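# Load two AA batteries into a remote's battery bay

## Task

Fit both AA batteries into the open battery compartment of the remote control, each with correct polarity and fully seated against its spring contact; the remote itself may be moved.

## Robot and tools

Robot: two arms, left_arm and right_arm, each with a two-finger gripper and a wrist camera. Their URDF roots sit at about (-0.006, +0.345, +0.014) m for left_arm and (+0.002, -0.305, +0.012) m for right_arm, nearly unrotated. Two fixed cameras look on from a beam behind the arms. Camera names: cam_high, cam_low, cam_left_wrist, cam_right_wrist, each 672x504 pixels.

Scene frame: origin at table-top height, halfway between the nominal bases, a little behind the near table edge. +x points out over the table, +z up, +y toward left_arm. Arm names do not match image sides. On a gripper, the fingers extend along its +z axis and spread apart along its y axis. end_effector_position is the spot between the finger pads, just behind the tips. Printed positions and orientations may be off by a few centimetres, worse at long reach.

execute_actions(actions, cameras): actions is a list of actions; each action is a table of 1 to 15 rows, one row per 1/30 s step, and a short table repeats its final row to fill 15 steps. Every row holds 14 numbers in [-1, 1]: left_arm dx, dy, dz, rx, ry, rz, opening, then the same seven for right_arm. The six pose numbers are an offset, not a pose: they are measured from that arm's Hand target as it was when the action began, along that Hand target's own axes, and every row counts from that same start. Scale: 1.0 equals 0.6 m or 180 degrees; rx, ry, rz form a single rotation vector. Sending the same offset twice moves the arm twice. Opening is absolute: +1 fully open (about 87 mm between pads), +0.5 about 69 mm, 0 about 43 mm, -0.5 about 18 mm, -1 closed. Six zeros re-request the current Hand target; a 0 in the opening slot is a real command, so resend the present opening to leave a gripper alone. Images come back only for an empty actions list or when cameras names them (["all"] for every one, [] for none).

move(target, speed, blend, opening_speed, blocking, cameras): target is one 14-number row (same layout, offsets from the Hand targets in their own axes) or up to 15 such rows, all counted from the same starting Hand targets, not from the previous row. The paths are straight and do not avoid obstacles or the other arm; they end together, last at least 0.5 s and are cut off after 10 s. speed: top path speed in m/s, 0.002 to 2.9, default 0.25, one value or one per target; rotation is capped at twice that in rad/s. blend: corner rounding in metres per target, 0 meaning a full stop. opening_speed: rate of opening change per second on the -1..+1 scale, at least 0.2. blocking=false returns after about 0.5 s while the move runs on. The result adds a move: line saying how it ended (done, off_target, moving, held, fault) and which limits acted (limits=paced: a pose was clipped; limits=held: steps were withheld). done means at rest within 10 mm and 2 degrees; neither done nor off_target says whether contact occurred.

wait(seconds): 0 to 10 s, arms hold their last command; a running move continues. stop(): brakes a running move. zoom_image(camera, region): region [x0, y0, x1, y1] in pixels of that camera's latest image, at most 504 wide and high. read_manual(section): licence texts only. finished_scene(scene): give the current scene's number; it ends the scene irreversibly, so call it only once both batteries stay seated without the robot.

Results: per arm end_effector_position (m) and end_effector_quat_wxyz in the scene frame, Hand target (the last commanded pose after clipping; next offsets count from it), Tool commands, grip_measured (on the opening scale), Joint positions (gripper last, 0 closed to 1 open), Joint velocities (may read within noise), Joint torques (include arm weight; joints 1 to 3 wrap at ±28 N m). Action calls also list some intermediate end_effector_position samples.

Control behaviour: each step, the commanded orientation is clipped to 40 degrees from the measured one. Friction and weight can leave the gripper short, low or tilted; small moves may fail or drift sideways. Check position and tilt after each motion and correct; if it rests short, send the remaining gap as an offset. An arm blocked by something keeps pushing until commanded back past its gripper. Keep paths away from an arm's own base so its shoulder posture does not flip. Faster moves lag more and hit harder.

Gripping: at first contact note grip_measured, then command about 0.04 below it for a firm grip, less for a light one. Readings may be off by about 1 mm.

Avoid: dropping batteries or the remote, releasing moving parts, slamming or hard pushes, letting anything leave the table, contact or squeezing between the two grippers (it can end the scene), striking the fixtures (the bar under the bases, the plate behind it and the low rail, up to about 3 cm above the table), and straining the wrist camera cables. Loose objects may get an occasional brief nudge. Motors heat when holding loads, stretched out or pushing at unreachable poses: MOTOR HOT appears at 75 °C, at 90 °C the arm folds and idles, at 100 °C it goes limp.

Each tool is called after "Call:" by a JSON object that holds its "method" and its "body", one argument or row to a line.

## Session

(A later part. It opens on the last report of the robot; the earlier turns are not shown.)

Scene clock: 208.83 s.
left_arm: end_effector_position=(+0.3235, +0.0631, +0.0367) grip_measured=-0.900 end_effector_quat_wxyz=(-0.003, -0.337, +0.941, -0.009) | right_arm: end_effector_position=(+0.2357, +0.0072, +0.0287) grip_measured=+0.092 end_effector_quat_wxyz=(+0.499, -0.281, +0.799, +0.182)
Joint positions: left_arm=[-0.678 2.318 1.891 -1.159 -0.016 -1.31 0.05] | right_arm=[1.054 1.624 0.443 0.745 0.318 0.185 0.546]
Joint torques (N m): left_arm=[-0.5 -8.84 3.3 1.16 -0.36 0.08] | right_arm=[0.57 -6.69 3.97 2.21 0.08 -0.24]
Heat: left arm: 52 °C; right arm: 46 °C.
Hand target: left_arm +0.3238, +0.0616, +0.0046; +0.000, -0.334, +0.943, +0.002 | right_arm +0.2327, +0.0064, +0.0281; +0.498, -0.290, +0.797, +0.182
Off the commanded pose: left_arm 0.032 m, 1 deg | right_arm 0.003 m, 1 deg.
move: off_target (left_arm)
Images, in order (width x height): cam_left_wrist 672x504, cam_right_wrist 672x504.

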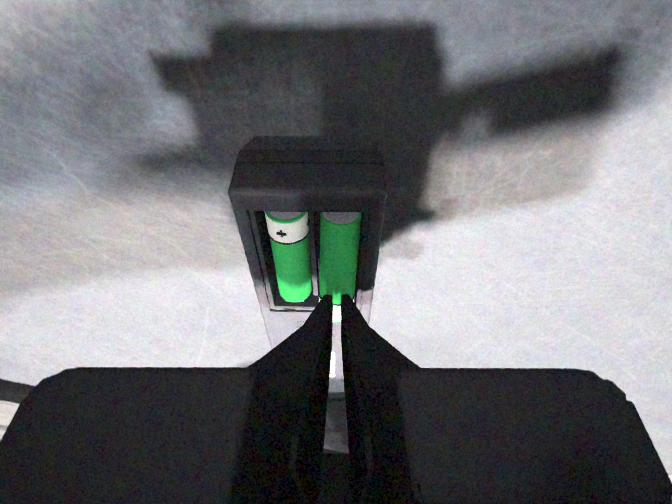

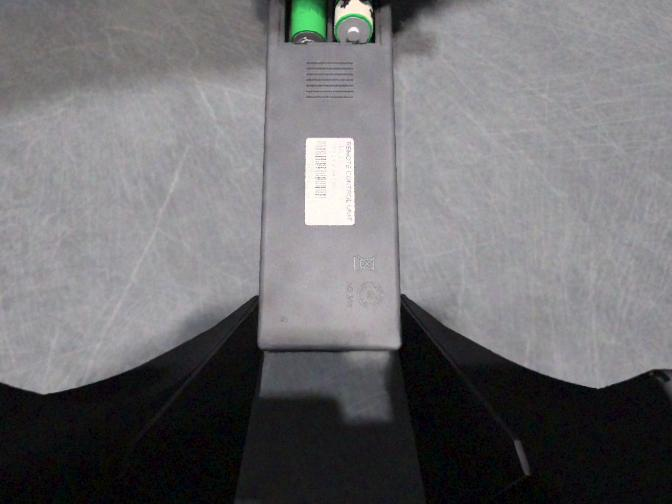

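Call:
{"method": "move", "body": {
  "target": [-0.012,0.002,0.07,0,0,0,-0.9,0,0,0,0,0,0,0],
  "speed": 0.08,
  "cameras": ["cam_left_wrist","cam_right_wrist"]
}}

Call:
{"method": "zoom_image", "body": {
  "camera": "cam_left_wrist",
  "region": [220, 200, 460, 420]
}}

Call:
{"method": "zoom_image", "body": {
  "camera": "cam_right_wrist",
  "region": [260, 0, 400, 80]
}}

Scene clock: 210.07 s.
left_arm: end_effector_position=(+0.3255, +0.0647, +0.0314) grip_measured=-0.899 end_effector_quat_wxyz=(-0.013, -0.337, +0.941, -0.037) | right_arm: end_effector_position=(+0.2357, +0.0072, +0.0287) grip_measured=+0.092 end_effector_quat_wxyz=(+0.499, -0.281, +0.799, +0.182)
Joint positions: left_arm=[-0.653 2.291 1.817 -1.078 0.033 -1.285 0.051] | right_arm=[1.054 1.624 0.443 0.745 0.318 0.185 0.546]
Joint torques (N m): left_arm=[-0.88 -2.63 1.09 1.78 -0.81 0.05] | right_arm=[0.55 -6.69 3.96 2.21 0.08 -0.24]
Heat: left arm: 52 °C; right arm: 46 °C.
Hand target: left_arm +0.3286, +0.0672, -0.0372; +0.000, -0.334, +0.943, +0.002 | right_arm +0.2328, +0.0064, +0.0281; +0.498, -0.290, +0.797, +0.182
Off the commanded pose: left_arm 0.069 m, 5 deg | right_arm 0.003 m, 1 deg.
move: off_target (left_arm)
Images, in order (width x height): cam_left_wrist 672x504, cam_right_wrist 672x504.

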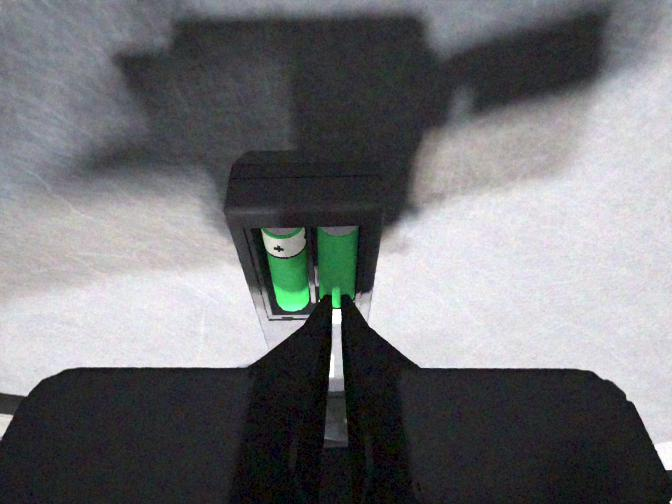

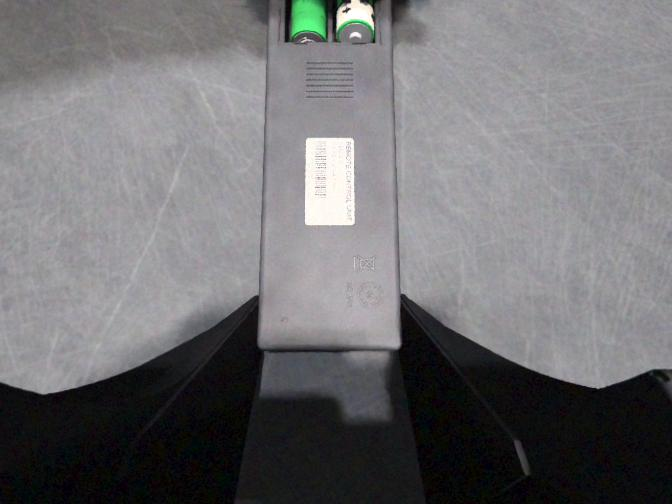

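Scaled by 2.100 from the camera's 672x504 image, which has a finer 960x720 frame.

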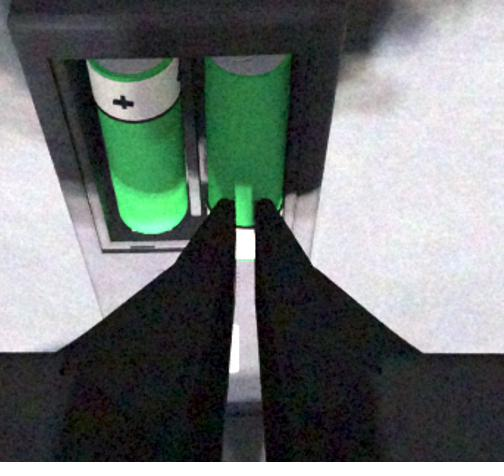

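Scaled by 3.600 from the camera's 672x504 image, which has a finer 960x720 frame.

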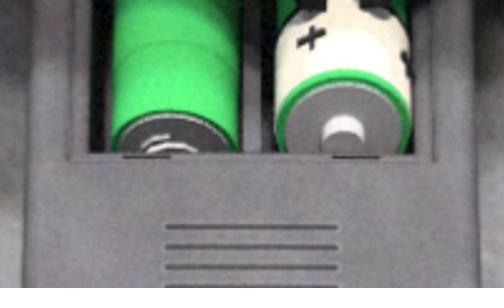

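Call:
{"method": "move", "body": {
  "target": [-0.004,0.0,0.05,0,0,0,-0.9,0,0,0,0,0,0,0],
  "speed": 0.08,
  "cameras": ["cam_left_wrist","cam_right_wrist"]
}}

Call:
{"method": "zoom_image", "body": {
  "camera": "cam_left_wrist",
  "region": [220, 200, 460, 420]
}}

Call:
{"method": "zoom_image", "body": {
  "camera": "cam_right_wrist",
  "region": [260, 0, 400, 80]
}}

Scene clock: 211.13 s.
left_arm: end_effector_position=(+0.3250, +0.0663, +0.0249) grip_measured=-0.898 end_effector_quat_wxyz=(-0.018, -0.335, +0.941, -0.049) | right_arm: end_effector_position=(+0.2357, +0.0072, +0.0287) grip_measured=+0.092 end_effector_quat_wxyz=(+0.499, -0.281, +0.799, +0.183)
Joint positions: left_arm=[-0.641 2.28 1.767 -1.027 0.056 -1.27 0.051] | right_arm=[1.054 1.624 0.443 0.745 0.318 0.185 0.546]
Joint torques (N m): left_arm=[-1.17 1.24 0.01 2.18 -1 0.01] | right_arm=[0.54 -6.68 3.96 2.21 0.08 -0.25]
Heat: left arm: 51 °C; right arm: 46 °C.
Hand target: left_arm +0.3304, +0.0689, -0.0672; +0.000, -0.334, +0.943, +0.002 | right_arm +0.2328, +0.0064, +0.0281; +0.498, -0.290, +0.797, +0.182
Off the commanded pose: left_arm 0.092 m, 6 deg | right_arm 0.003 m, 1 deg.
move: off_target (left_arm)
Images, in order (width x height): cam_left_wrist 672x504, cam_right_wrist 672x504.

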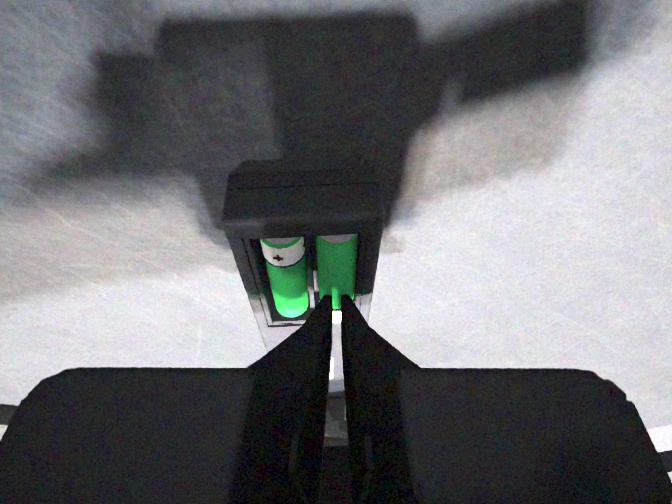

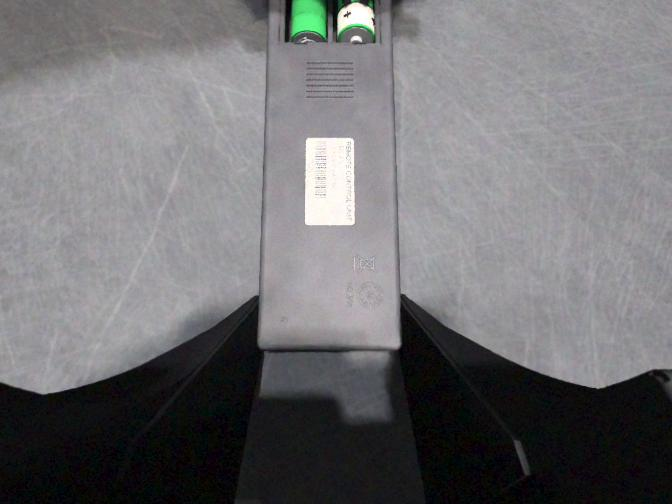

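Scaled by 2.100 from the camera's 672x504 image, which has a finer 960x720 frame.

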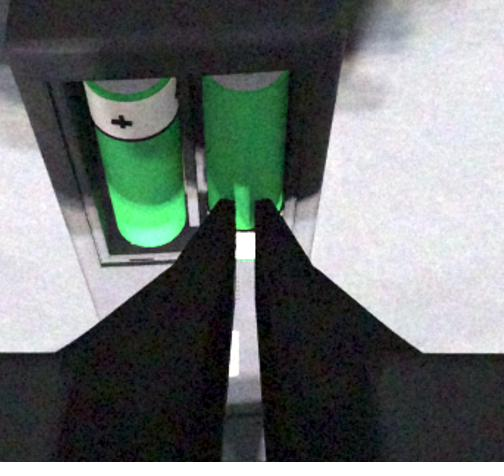

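Scaled by 3.600 from the camera's 672x504 image, which has a finer 960x720 frame.

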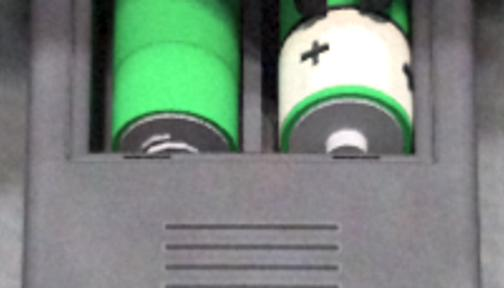

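Call:
{"method": "move", "body": {
  "target": [0.0,0.0,0.025,0,0,0,-0.9,0,0,0,0,0,0,0],
  "speed": 0.08,
  "cameras": ["cam_left_wrist","cam_right_wrist"]
}}

Call:
{"method": "zoom_image", "body": {
  "camera": "cam_right_wrist",
  "region": [260, 0, 400, 80]
}}

Scene clock: 212.23 s.
left_arm: end_effector_position=(+0.3248, +0.0666, +0.0239) grip_measured=-0.898 end_effector_quat_wxyz=(-0.020, -0.334, +0.940, -0.059) | right_arm: end_effector_position=(+0.2357, +0.0072, +0.0287) grip_measured=+0.092 end_effector_quat_wxyz=(+0.499, -0.281, +0.799, +0.183)
Joint positions: left_arm=[-0.636 2.267 1.738 -0.997 0.07 -1.265 0.051] | right_arm=[1.054 1.624 0.443 0.745 0.318 0.185 0.546]
Joint torques (N m): left_arm=[-1.46 3.58 -0.51 2.35 -1.13 -0.06] | right_arm=[0.57 -6.68 3.96 2.21 0.08 -0.25]
Heat: left arm: 51 °C; right arm: 46 °C.
Hand target: left_arm +0.3304, +0.0689, -0.0823; +0.000, -0.334, +0.943, +0.002 | right_arm +0.2328, +0.0064, +0.0281; +0.498, -0.290, +0.797, +0.182
Off the commanded pose: left_arm 0.106 m, 7 deg | right_arm 0.003 m, 1 deg.
move: off_target (left_arm)
Images, in order (width x height): cam_left_wrist 672x504, cam_right_wrist 672x504.

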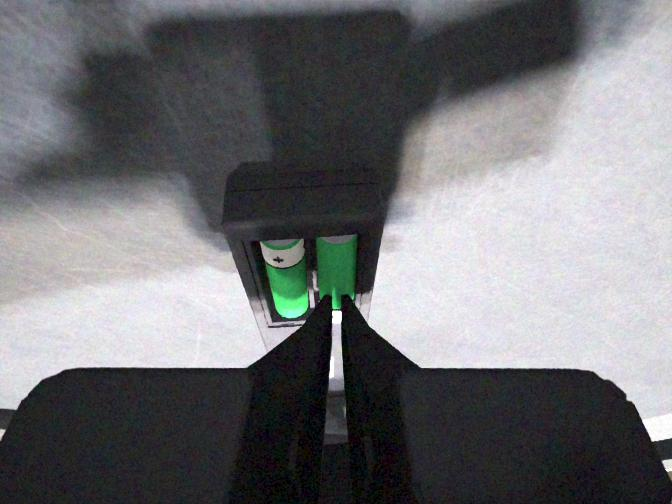

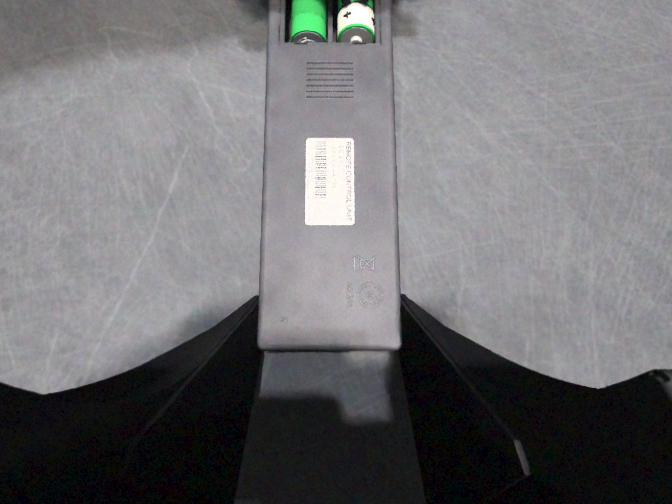

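Scaled by 3.600 from the camera's 672x504 image, which has a finer 960x720 frame.

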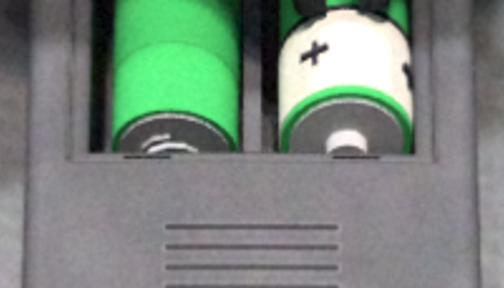

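Call:
{"method": "move", "body": {
  "target": [
    [-0.002,0,-0.17,0,0,0,-0.9,0,0,0,0,0,0,0],
    [-0.01,0,-0.27,0,0,0,-0.9,0,0,0,0,0,0,0]
  ],
  "speed": 0.12,
  "blend": 0.02,
  "cameras": ["all"]
}}

Call:
{"method": "zoom_image", "body": {
  "camera": "cam_right_wrist",
  "region": [260, 0, 400, 80]
}}

Call:
{"method": "zoom_image", "body": {
  "camera": "cam_left_wrist",
  "region": [240, 140, 480, 320]
}}

Call:
{"method": "zoom_image", "body": {
  "camera": "cam_low",
  "region": [330, 250, 410, 310]
}}

Scene clock: 214.70 s.
left_arm: end_effector_position=(+0.3321, +0.0726, +0.0798) grip_measured=-0.900 end_effector_quat_wxyz=(-0.004, -0.331, +0.944, -0.003) | right_arm: end_effector_position=(+0.2358, +0.0071, +0.0287) grip_measured=+0.092 end_effector_quat_wxyz=(+0.499, -0.282, +0.799, +0.182)
Joint positions: left_arm=[-0.656 2.327 2.08 -1.35 -0.022 -1.274 0.05] | right_arm=[1.054 1.624 0.443 0.745 0.318 0.182 0.546]
Joint torques (N m): left_arm=[-0.01 -11.75 11.15 0.14 -0.31 -0.03] | right_arm=[0.58 -6.69 3.97 2.21 0.07 -0.21]
Heat: left arm: 51 °C; right arm: 46 °C.
Hand target: left_arm +0.3352, +0.0720, +0.0797; +0.000, -0.334, +0.943, +0.002 | right_arm +0.2327, +0.0064, +0.0281; +0.498, -0.290, +0.797, +0.182
Off the commanded pose: left_arm 0.003 m, 1 deg | right_arm 0.003 m, 1 deg.
move: done

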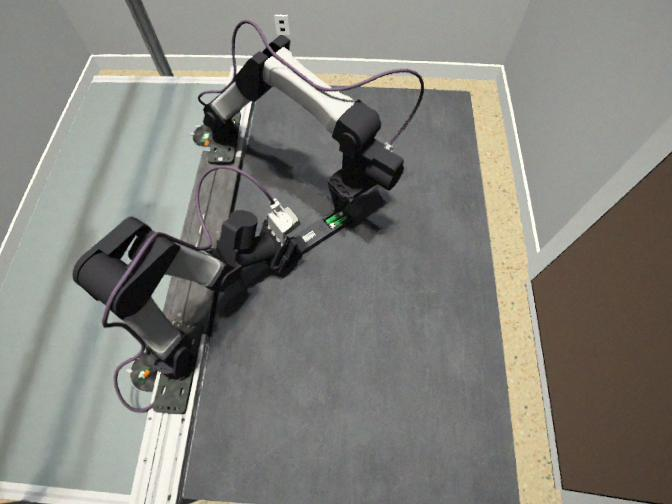

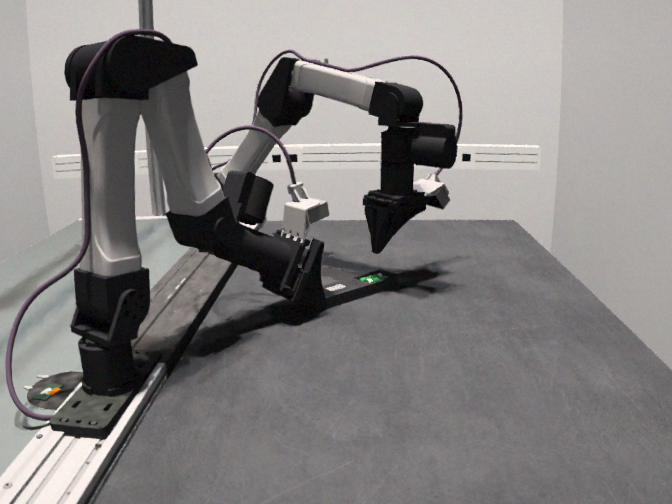

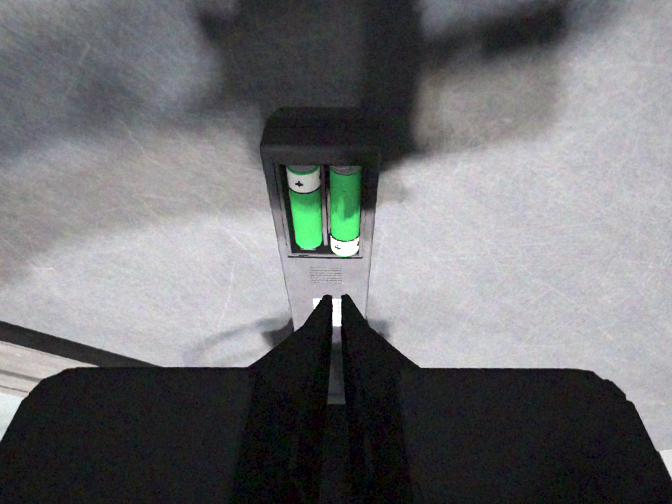

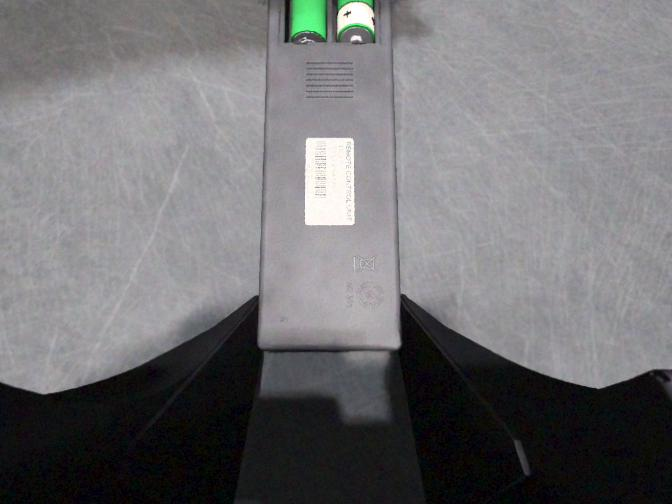

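Scaled by 3.600 from the camera's 672x504 image, which has a finer 960x720 frame.

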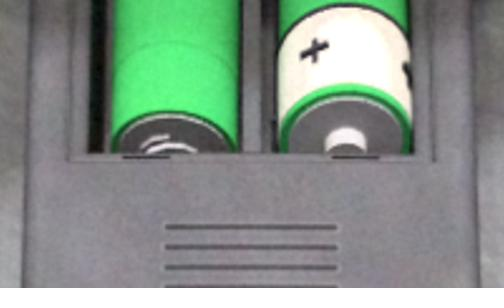

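Scaled by 2.100 from the camera's 672x504 image, which has a finer 960x720 frame.

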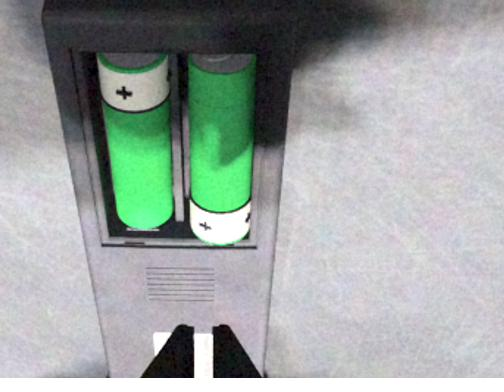

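Scaled by 6.300 from the camera's 672x504 image, which has a finer 960x720 frame.

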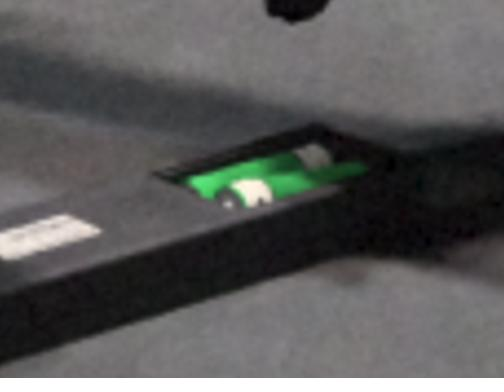

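Call:
{"method": "zoom_image", "body": {
  "camera": "cam_left_wrist",
  "region": [270, 145, 390, 265]
}}

Call:
{"method": "zoom_image", "body": {
  "camera": "cam_low",
  "region": [350, 265, 400, 295]
}}

Call:
{"method": "zoom_image", "body": {
  "camera": "cam_right_wrist",
  "region": [275, 0, 385, 55]
}}

Scaled by 4.200 from the camera's 672x504 image, which has a finer 960x720 frame.

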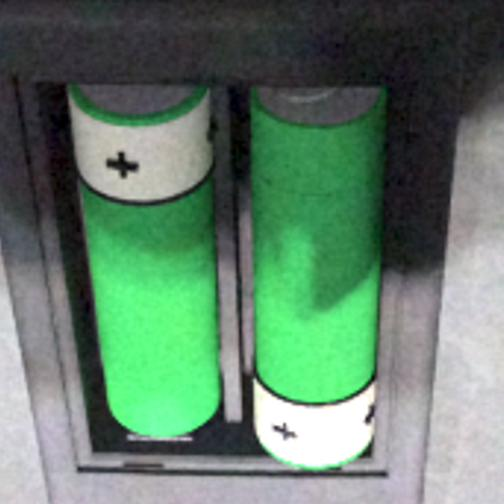

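Scaled by 10.080 from the camera's 672x504 image, which has a finer 960x720 frame.

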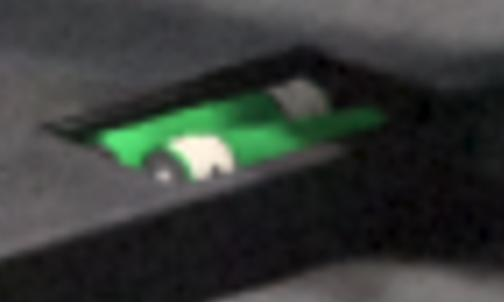

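Scaled by 4.582 from the camera's 672x504 image, which has a finer 960x720 frame.

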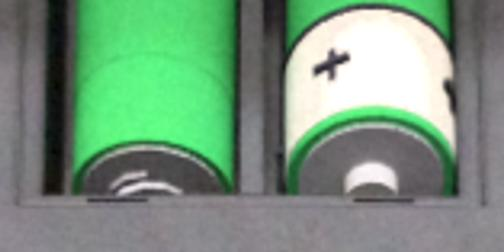

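Call:
{"method": "move", "body": {
  "target": [0.027,-0.006,0.066,0,0,0,-0.9,0,0,0,0,0,0,0],
  "speed": 0.12,
  "cameras": ["cam_left_wrist"]
}}

Call:
{"method": "zoom_image", "body": {
  "camera": "cam_left_wrist",
  "region": [220, 200, 460, 420]
}}

Scene clock: 217.37 s.
left_arm: end_effector_position=(+0.3259, +0.0611, +0.0500) grip_measured=-0.900 end_effector_quat_wxyz=(-0.002, -0.333, +0.943, -0.004) | right_arm: end_effector_position=(+0.2358, +0.0071, +0.0287) grip_measured=+0.092 end_effector_quat_wxyz=(+0.499, -0.282, +0.799, +0.182)
Joint positions: left_arm=[-0.683 2.335 1.974 -1.233 -0.023 -1.305 0.05] | right_arm=[1.054 1.624 0.443 0.745 0.318 0.182 0.546]
Joint torques (N m): left_arm=[-0.54 -12.03 6.72 0.49 -0.29 -0.06] | right_arm=[0.54 -6.68 3.96 2.21 0.08 -0.21]
Heat: left arm: 52 °C; right arm: 46 °C.
Hand target: left_arm +0.3249, +0.0592, +0.0401; +0.000, -0.334, +0.943, +0.002 | right_arm +0.2327, +0.0064, +0.0281; +0.498, -0.290, +0.797, +0.182
Off the commanded pose: left_arm 0.010 m, 1 deg | right_arm 0.003 m, 1 deg.
move: done
Images, in order (width x height): cam_left_wrist 672x504.

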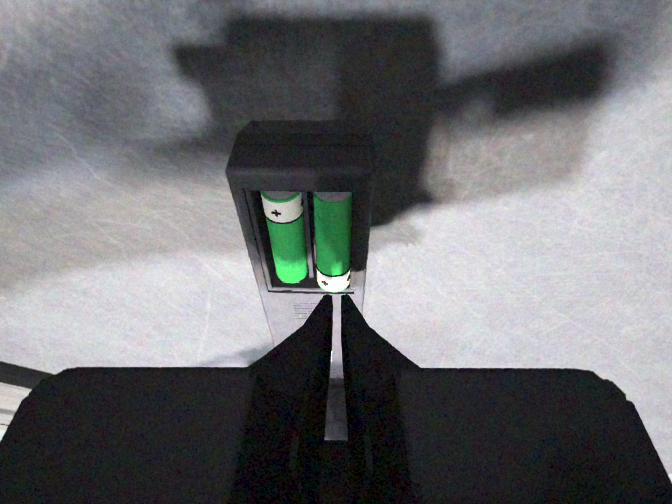

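Scaled by 2.100 from the camera's 672x504 image, which has a finer 960x720 frame.

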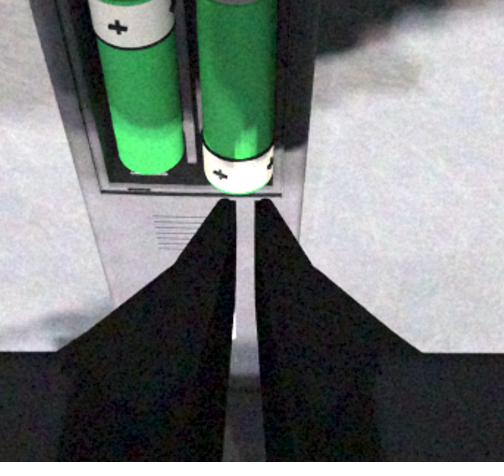

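Call:
{"method": "move", "body": {
  "target": [
    [-0.004,0.004,0.06,0,0,0,-0.9,0,0,0,0,0,0,0],
    [-0.035,0.004,0.11,0,0,0,-0.9,0,0,0,0,0,0,0]
  ],
  "speed": 0.1,
  "cameras": ["cam_left_wrist","cam_right_wrist"]
}}

Call:
{"method": "zoom_image", "body": {
  "camera": "cam_left_wrist",
  "region": [220, 200, 460, 420]
}}

Call:
{"method": "zoom_image", "body": {
  "camera": "cam_right_wrist",
  "region": [260, 0, 400, 80]
}}

Scene clock: 219.37 s.
left_arm: end_effector_position=(+0.3253, +0.0637, +0.0310) grip_measured=-0.899 end_effector_quat_wxyz=(-0.033, -0.332, +0.942, -0.033) | right_arm: end_effector_position=(+0.2357, +0.0072, +0.0287) grip_measured=+0.092 end_effector_quat_wxyz=(+0.499, -0.282, +0.799, +0.183)
Joint positions: left_arm=[-0.645 2.328 1.871 -1.126 0.061 -1.266 0.05] | right_arm=[1.054 1.624 0.443 0.745 0.317 0.184 0.546]
Joint torques (N m): left_arm=[0.53 -5.04 2.71 1.58 -1.03 0.1] | right_arm=[0.55 -6.68 3.97 2.21 0.08 -0.23]
Heat: left arm: 52 °C; right arm: 46 °C.
Hand target: left_arm +0.3397, +0.0746, -0.0259; +0.000, -0.334, +0.943, +0.002 | right_arm +0.2327, +0.0065, +0.0281; +0.498, -0.290, +0.797, +0.182
Off the commanded pose: left_arm 0.060 m, 6 deg | right_arm 0.003 m, 1 deg.
move: off_target (left_arm)
Images, in order (width x height): cam_left_wrist 672x504, cam_right_wrist 672x504.

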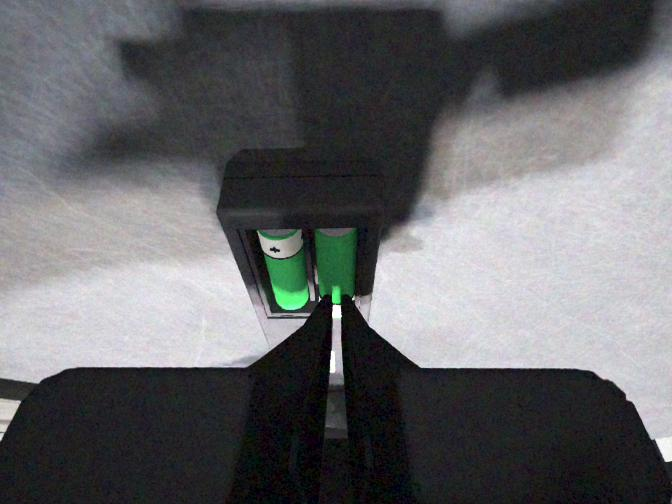

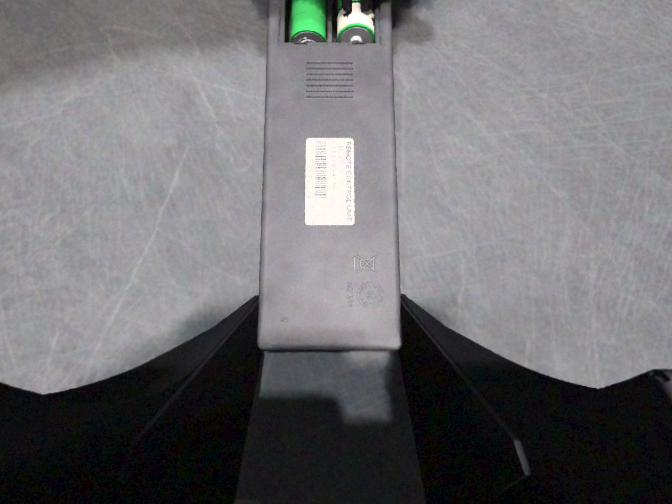

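Scaled by 2.100 from the camera's 672x504 image, which has a finer 960x720 frame.

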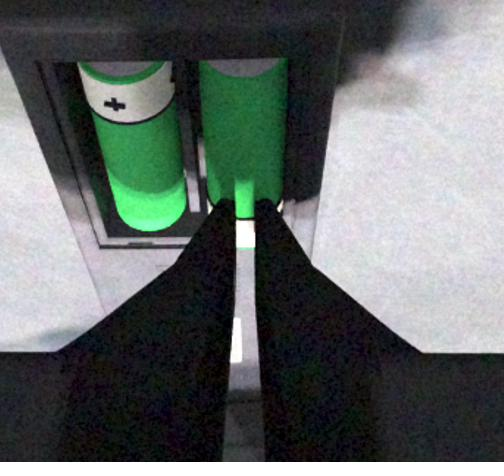

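Scaled by 3.600 from the camera's 672x504 image, which has a finer 960x720 frame.

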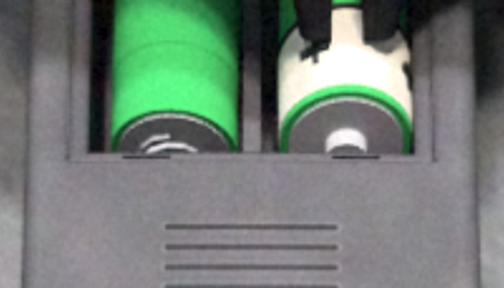

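Call:
{"method": "move", "body": {
  "target": [-0.03,0.0,0.07,0,0.02,0,-0.9,0,0,0,0,0,0,0],
  "speed": 0.1,
  "cameras": ["cam_left_wrist","cam_right_wrist","cam_low"]
}}

Call:
{"method": "zoom_image", "body": {
  "camera": "cam_left_wrist",
  "region": [220, 200, 460, 420]
}}

Call:
{"method": "zoom_image", "body": {
  "camera": "cam_right_wrist",
  "region": [260, 0, 400, 80]
}}

Call:
{"method": "zoom_image", "body": {
  "camera": "cam_low",
  "region": [350, 265, 400, 295]
}}

Scene clock: 220.90 s.
left_arm: end_effector_position=(+0.3264, +0.0656, +0.0278) grip_measured=-0.899 end_effector_quat_wxyz=(-0.109, -0.328, +0.935, -0.082) | right_arm: end_effector_position=(+0.2357, +0.0072, +0.0287) grip_measured=+0.092 end_effector_quat_wxyz=(+0.499, -0.282, +0.799, +0.183)
Joint positions: left_arm=[-0.572 2.366 1.876 -1.124 0.24 -1.189 0.051] | right_arm=[1.054 1.624 0.443 0.745 0.317 0.184 0.546]
Joint torques (N m): left_arm=[0.17 -0.59 2.58 2 -1.99 0.09] | right_arm=[0.55 -6.69 3.96 2.21 0.08 -0.23]
Heat: left arm: 51 °C; right arm: 46 °C.
Hand target: left_arm +0.3535, +0.0861, -0.0679; -0.030, -0.333, +0.942, -0.008 | right_arm +0.2327, +0.0065, +0.0281; +0.498, -0.290, +0.797, +0.182
Off the commanded pose: left_arm 0.101 m, 13 deg | right_arm 0.003 m, 1 deg.
move: off_target (left_arm)
Images, in order (width x height): cam_low 672x504, cam_left_wrist 672x504, cam_right_wrist 672x504.

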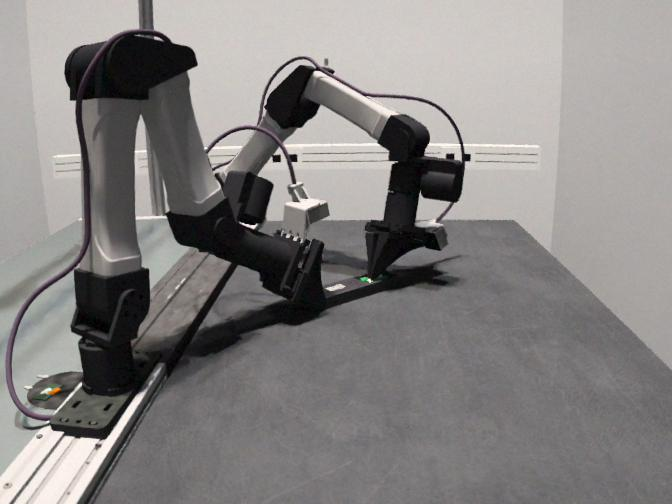

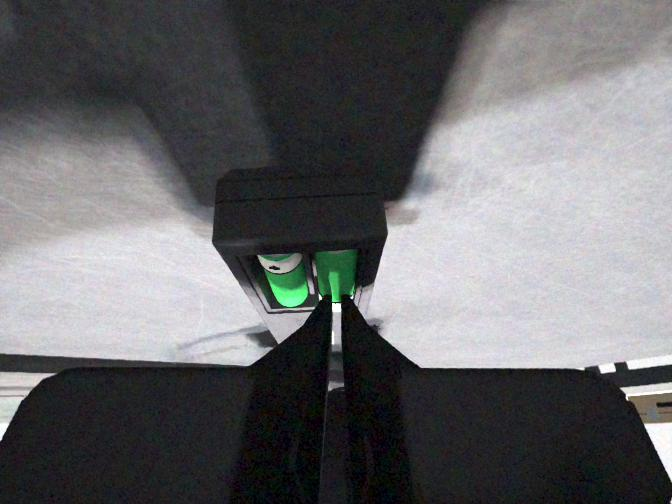

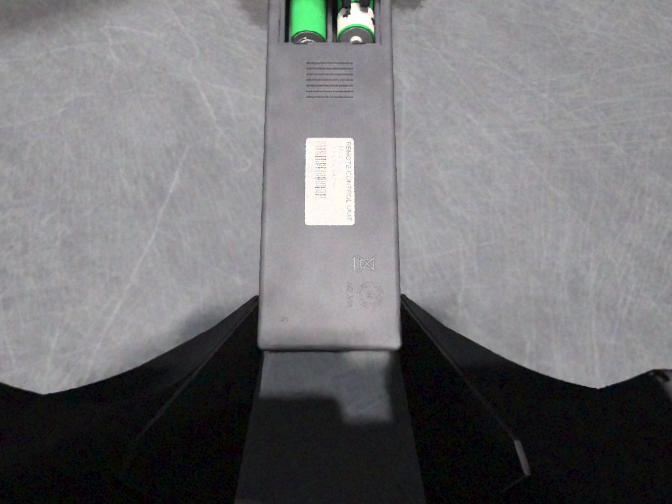

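Scaled by 2.100 from the camera's 672x504 image, which has a finer 960x720 frame.

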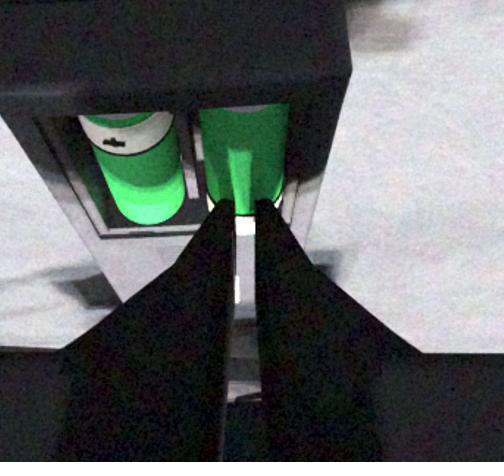

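Scaled by 3.600 from the camera's 672x504 image, which has a finer 960x720 frame.

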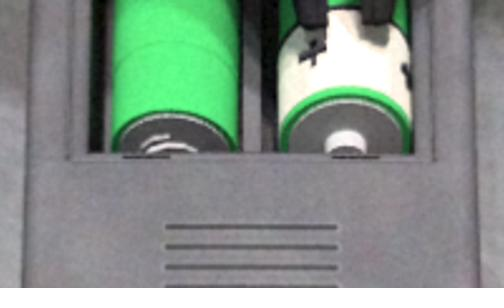

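Scaled by 10.080 from the camera's 672x504 image, which has a finer 960x720 frame.

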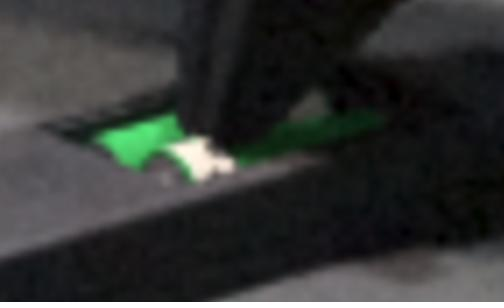

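Call:
{"method": "move", "body": {
  "target": [
    [0.04,0,-0.16,0,-0.02,0,-0.9,0,0,0,0,0,0,0],
    [0.04,0,-0.28,0,-0.02,0,-0.9,0,0,0,0,0,0,0]
  ],
  "speed": 0.12,
  "blend": 0.02
}}

Scene clock: 227.03 s.
left_arm: end_effector_position=(+0.3414, +0.0783, +0.1018) grip_measured=-0.900 end_effector_quat_wxyz=(-0.003, -0.332, +0.943, -0.003) | right_arm: end_effector_position=(+0.2357, +0.0072, +0.0287) grip_measured=+0.092 end_effector_quat_wxyz=(+0.499, -0.282, +0.799, +0.182)
Joint positions: left_arm=[-0.636 2.359 2.223 -1.46 -0.023 -1.256 0.05] | right_arm=[1.054 1.624 0.443 0.745 0.317 0.184 0.546]
Joint torques (N m): left_arm=[-0.25 -11.79 11.15 0.15 -0.31 -0.03] | right_arm=[0.57 -6.68 3.97 2.21 0.08 -0.23]
Heat: left arm: 50 °C; right arm: 46 °C.
Hand target: left_arm +0.3434, +0.0769, +0.1012; +0.000, -0.334, +0.943, +0.002 | right_arm +0.2327, +0.0065, +0.0281; +0.498, -0.290, +0.797, +0.182
Off the commanded pose: left_arm 0.002 m, 1 deg | right_arm 0.003 m, 1 deg.
move: done

Call:
{"method": "move", "body": {
  "target": [0.033,0.088,0.06,0,0,0.5,-0.9,0,0,0,0,0,0,0],
  "speed": 0.5,
  "cameras": ["all"]
}}

Scene clock: 229.77 s.
left_arm: end_effector_position=(+0.2931, +0.1090, +0.0581) grip_measured=-0.900 end_effector_quat_wxyz=(-0.021, +0.424, +0.906, +0.007) | right_arm: end_effector_position=(+0.2357, +0.0072, +0.0287) grip_measured=+0.092 end_effector_quat_wxyz=(+0.499, -0.282, +0.799, +0.182)
Joint positions: left_arm=[-0.76 2.276 1.897 -1.263 -0.031 0.17 0.05] | right_arm=[1.054 1.624 0.443 0.745 0.317 0.184 0.546]
Joint torques (N m): left_arm=[-0.38 -16.18 6.48 0.48 -0.12 0.21] | right_arm=[0.55 -6.68 3.96 2.21 0.08 -0.22]
Heat: left arm: 51 °C; right arm: 46 °C.
Hand target: left_arm +0.2947, +0.1056, +0.0656; -0.002, +0.431, +0.902, +0.002 | right_arm +0.2327, +0.0065, +0.0281; +0.498, -0.290, +0.797, +0.182
Off the commanded pose: left_arm 0.008 m, 2 deg | right_arm 0.003 m, 1 deg.
move: done

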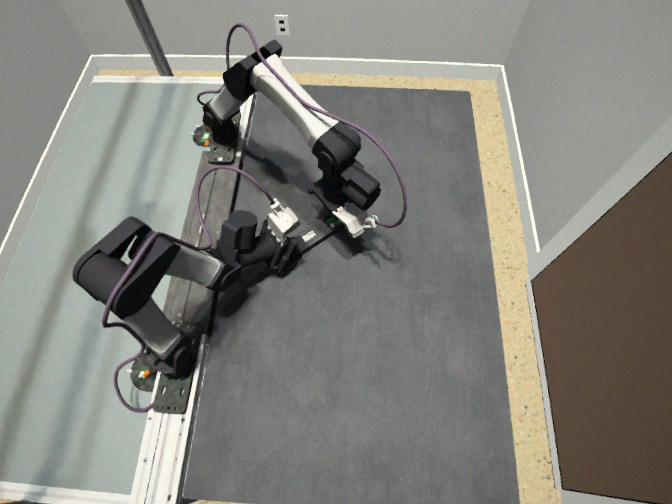

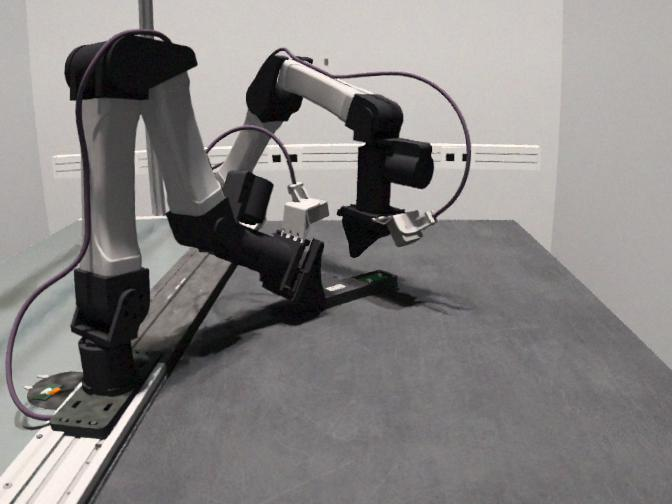

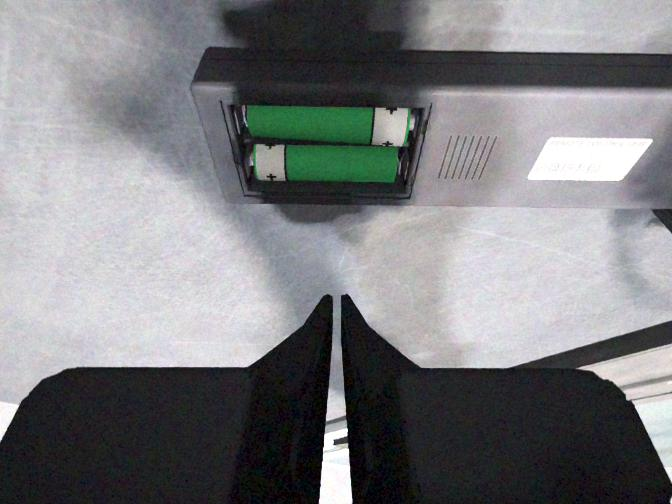

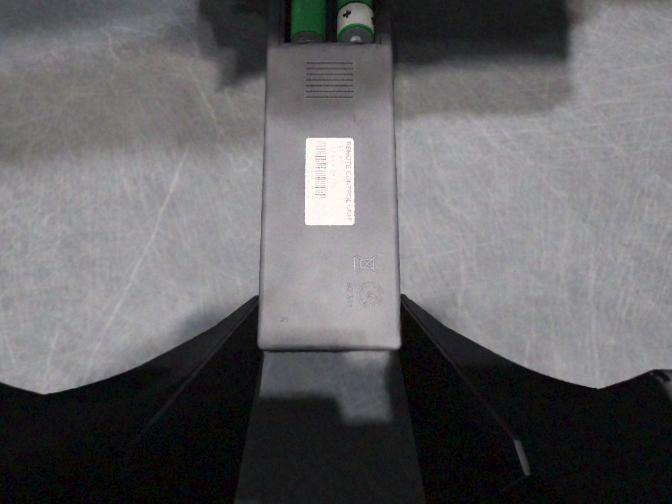

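Call:
{"method": "zoom_image", "body": {
  "camera": "cam_left_wrist",
  "region": [220, 80, 450, 220]
}}

Call:
{"method": "zoom_image", "body": {
  "camera": "cam_left_wrist",
  "region": [360, 90, 450, 160]
}}

Call:
{"method": "zoom_image", "body": {
  "camera": "cam_low",
  "region": [345, 260, 405, 296]
}}

Scaled by 2.191 from the camera's 672x504 image, which has a finer 960x720 frame.

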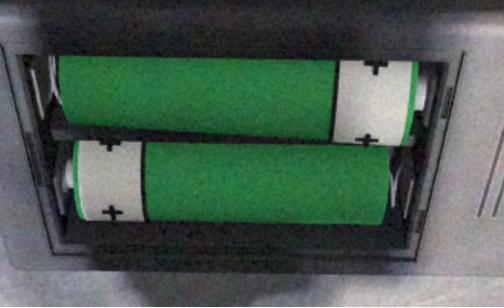

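Scaled by 5.600 from the camera's 672x504 image, which has a finer 960x720 frame.

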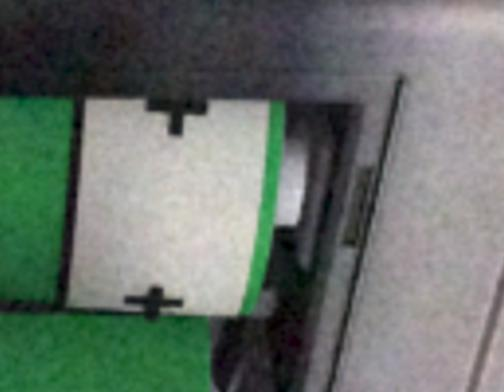

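Scaled by 8.400 from the camera's 672x504 image, which has a finer 960x720 frame.

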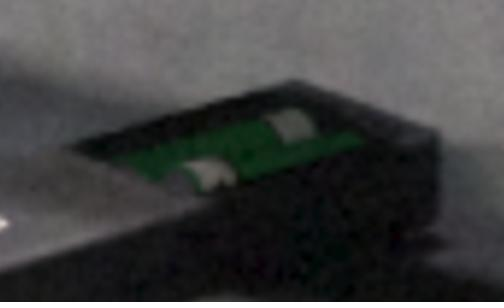

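Call:
{"method": "move", "body": {
  "target": [-0.079,-0.030,0.0,0,0.067,0,-1,0,0,0,0,0,0,0],
  "speed": 0.2,
  "cameras": ["cam_left_wrist","cam_low"]
}}

Call:
{"method": "zoom_image", "body": {
  "camera": "cam_left_wrist",
  "region": [200, 180, 440, 360]
}}

Scene clock: 233.10 s.
left_arm: end_effector_position=(+0.3097, +0.0604, +0.0647) grip_measured=-1.000 end_effector_quat_wxyz=(-0.035, +0.433, +0.901, +0.022) | right_arm: end_effector_position=(+0.2357, +0.0072, +0.0287) grip_measured=+0.092 end_effector_quat_wxyz=(+0.499, -0.282, +0.799, +0.182)
Joint positions: left_arm=[-0.824 2.588 2.463 -1.557 -0.046 0.125 0] | right_arm=[1.054 1.624 0.443 0.745 0.317 0.184 0.546]
Joint torques (N m): left_arm=[-0.43 -13.35 10.93 0.01 -0.23 -0.03] | right_arm=[0.57 -6.69 3.99 2.21 0.08 -0.22]
Heat: left arm: 53 °C; right arm: 46 °C.
Hand target: left_arm +0.3105, +0.0574, +0.0653; -0.096, +0.428, +0.897, +0.047 | right_arm +0.2327, +0.0065, +0.0281; +0.498, -0.290, +0.797, +0.182
Off the commanded pose: left_arm 0.003 m, 8 deg | right_arm 0.003 m, 1 deg.
joint sent to its limit (left arm) — joint 4 (wrist pitch), lower limit. The joint targets are off in orientation, not in position.
move: off_target (left_arm)
Images, in order (width x height): cam_low 672x504, cam_left_wrist 672x504.

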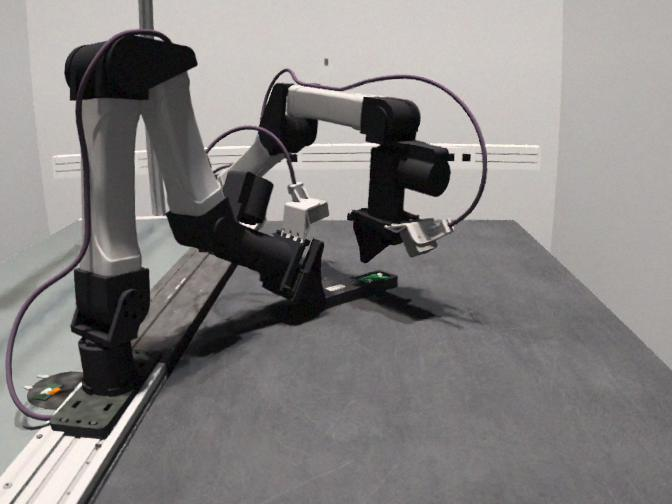

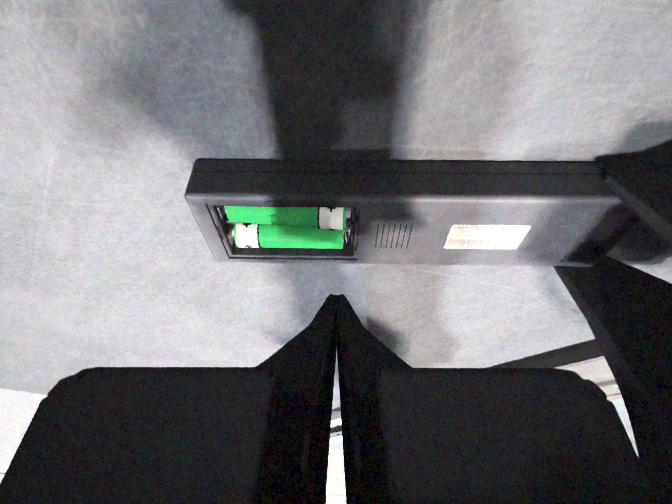

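Scaled by 2.100 from the camera's 672x504 image, which has a finer 960x720 frame.

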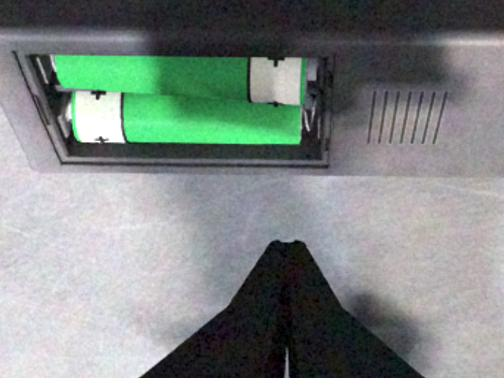

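Call:
{"method": "move", "body": {
  "target": [-0.012,0,0.028,0,0.0,0,-1,0,0,0,0,0,0,0],
  "speed": 0.12,
  "cameras": ["cam_left_wrist","cam_low"]
}}

Call:
{"method": "zoom_image", "body": {
  "camera": "cam_left_wrist",
  "region": [200, 180, 440, 360]
}}

Scene clock: 234.40 s.
left_arm: end_effector_position=(+0.3112, +0.0583, +0.0473) grip_measured=-1.000 end_effector_quat_wxyz=(-0.047, +0.432, +0.900, +0.026) | right_arm: end_effector_position=(+0.2357, +0.0072, +0.0287) grip_measured=+0.092 end_effector_quat_wxyz=(+0.499, -0.282, +0.799, +0.182)
Joint positions: left_arm=[-0.824 2.646 2.497 -1.559 -0.047 0.124 0] | right_arm=[1.054 1.624 0.443 0.745 0.317 0.184 0.546]
Joint torques (N m): left_arm=[-0.39 -13.41 11.26 -0.04 -0.21 -0.03] | right_arm=[0.55 -6.68 3.97 2.21 0.08 -0.22]
Heat: left arm: 53 °C; right arm: 46 °C.
Hand target: left_arm +0.3127, +0.0548, +0.0474; -0.096, +0.428, +0.897, +0.047 | right_arm +0.2327, +0.0065, +0.0281; +0.498, -0.290, +0.797, +0.182
Off the commanded pose: left_arm 0.004 m, 6 deg | right_arm 0.003 m, 1 deg.
joint sent to its limit (left arm) — joint 4 (wrist pitch), lower limit. The joint targets are off in orientation, not in position.
move: off_target (left_arm)
Images, in order (width x height): cam_low 672x504, cam_left_wrist 672x504.

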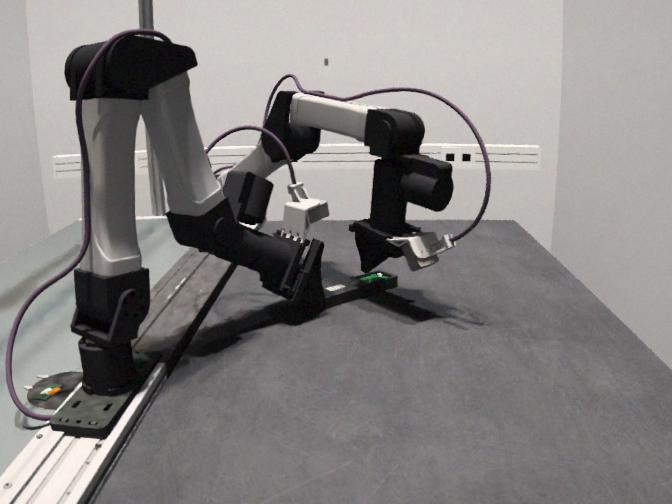

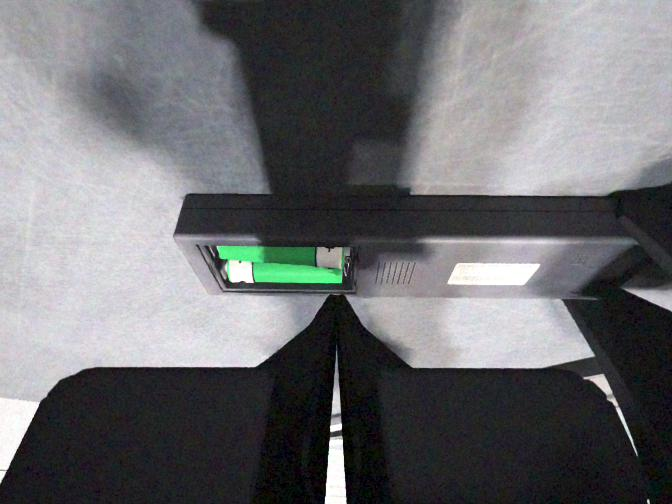

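Scaled by 2.100 from the camera's 672x504 image, which has a finer 960x720 frame.

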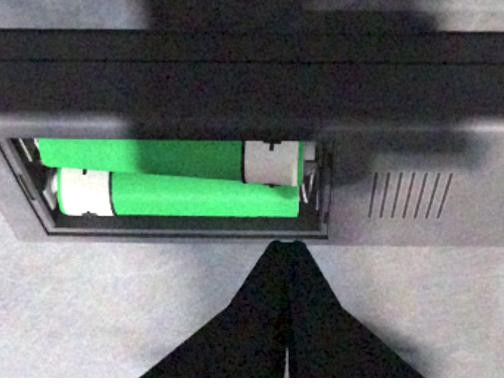

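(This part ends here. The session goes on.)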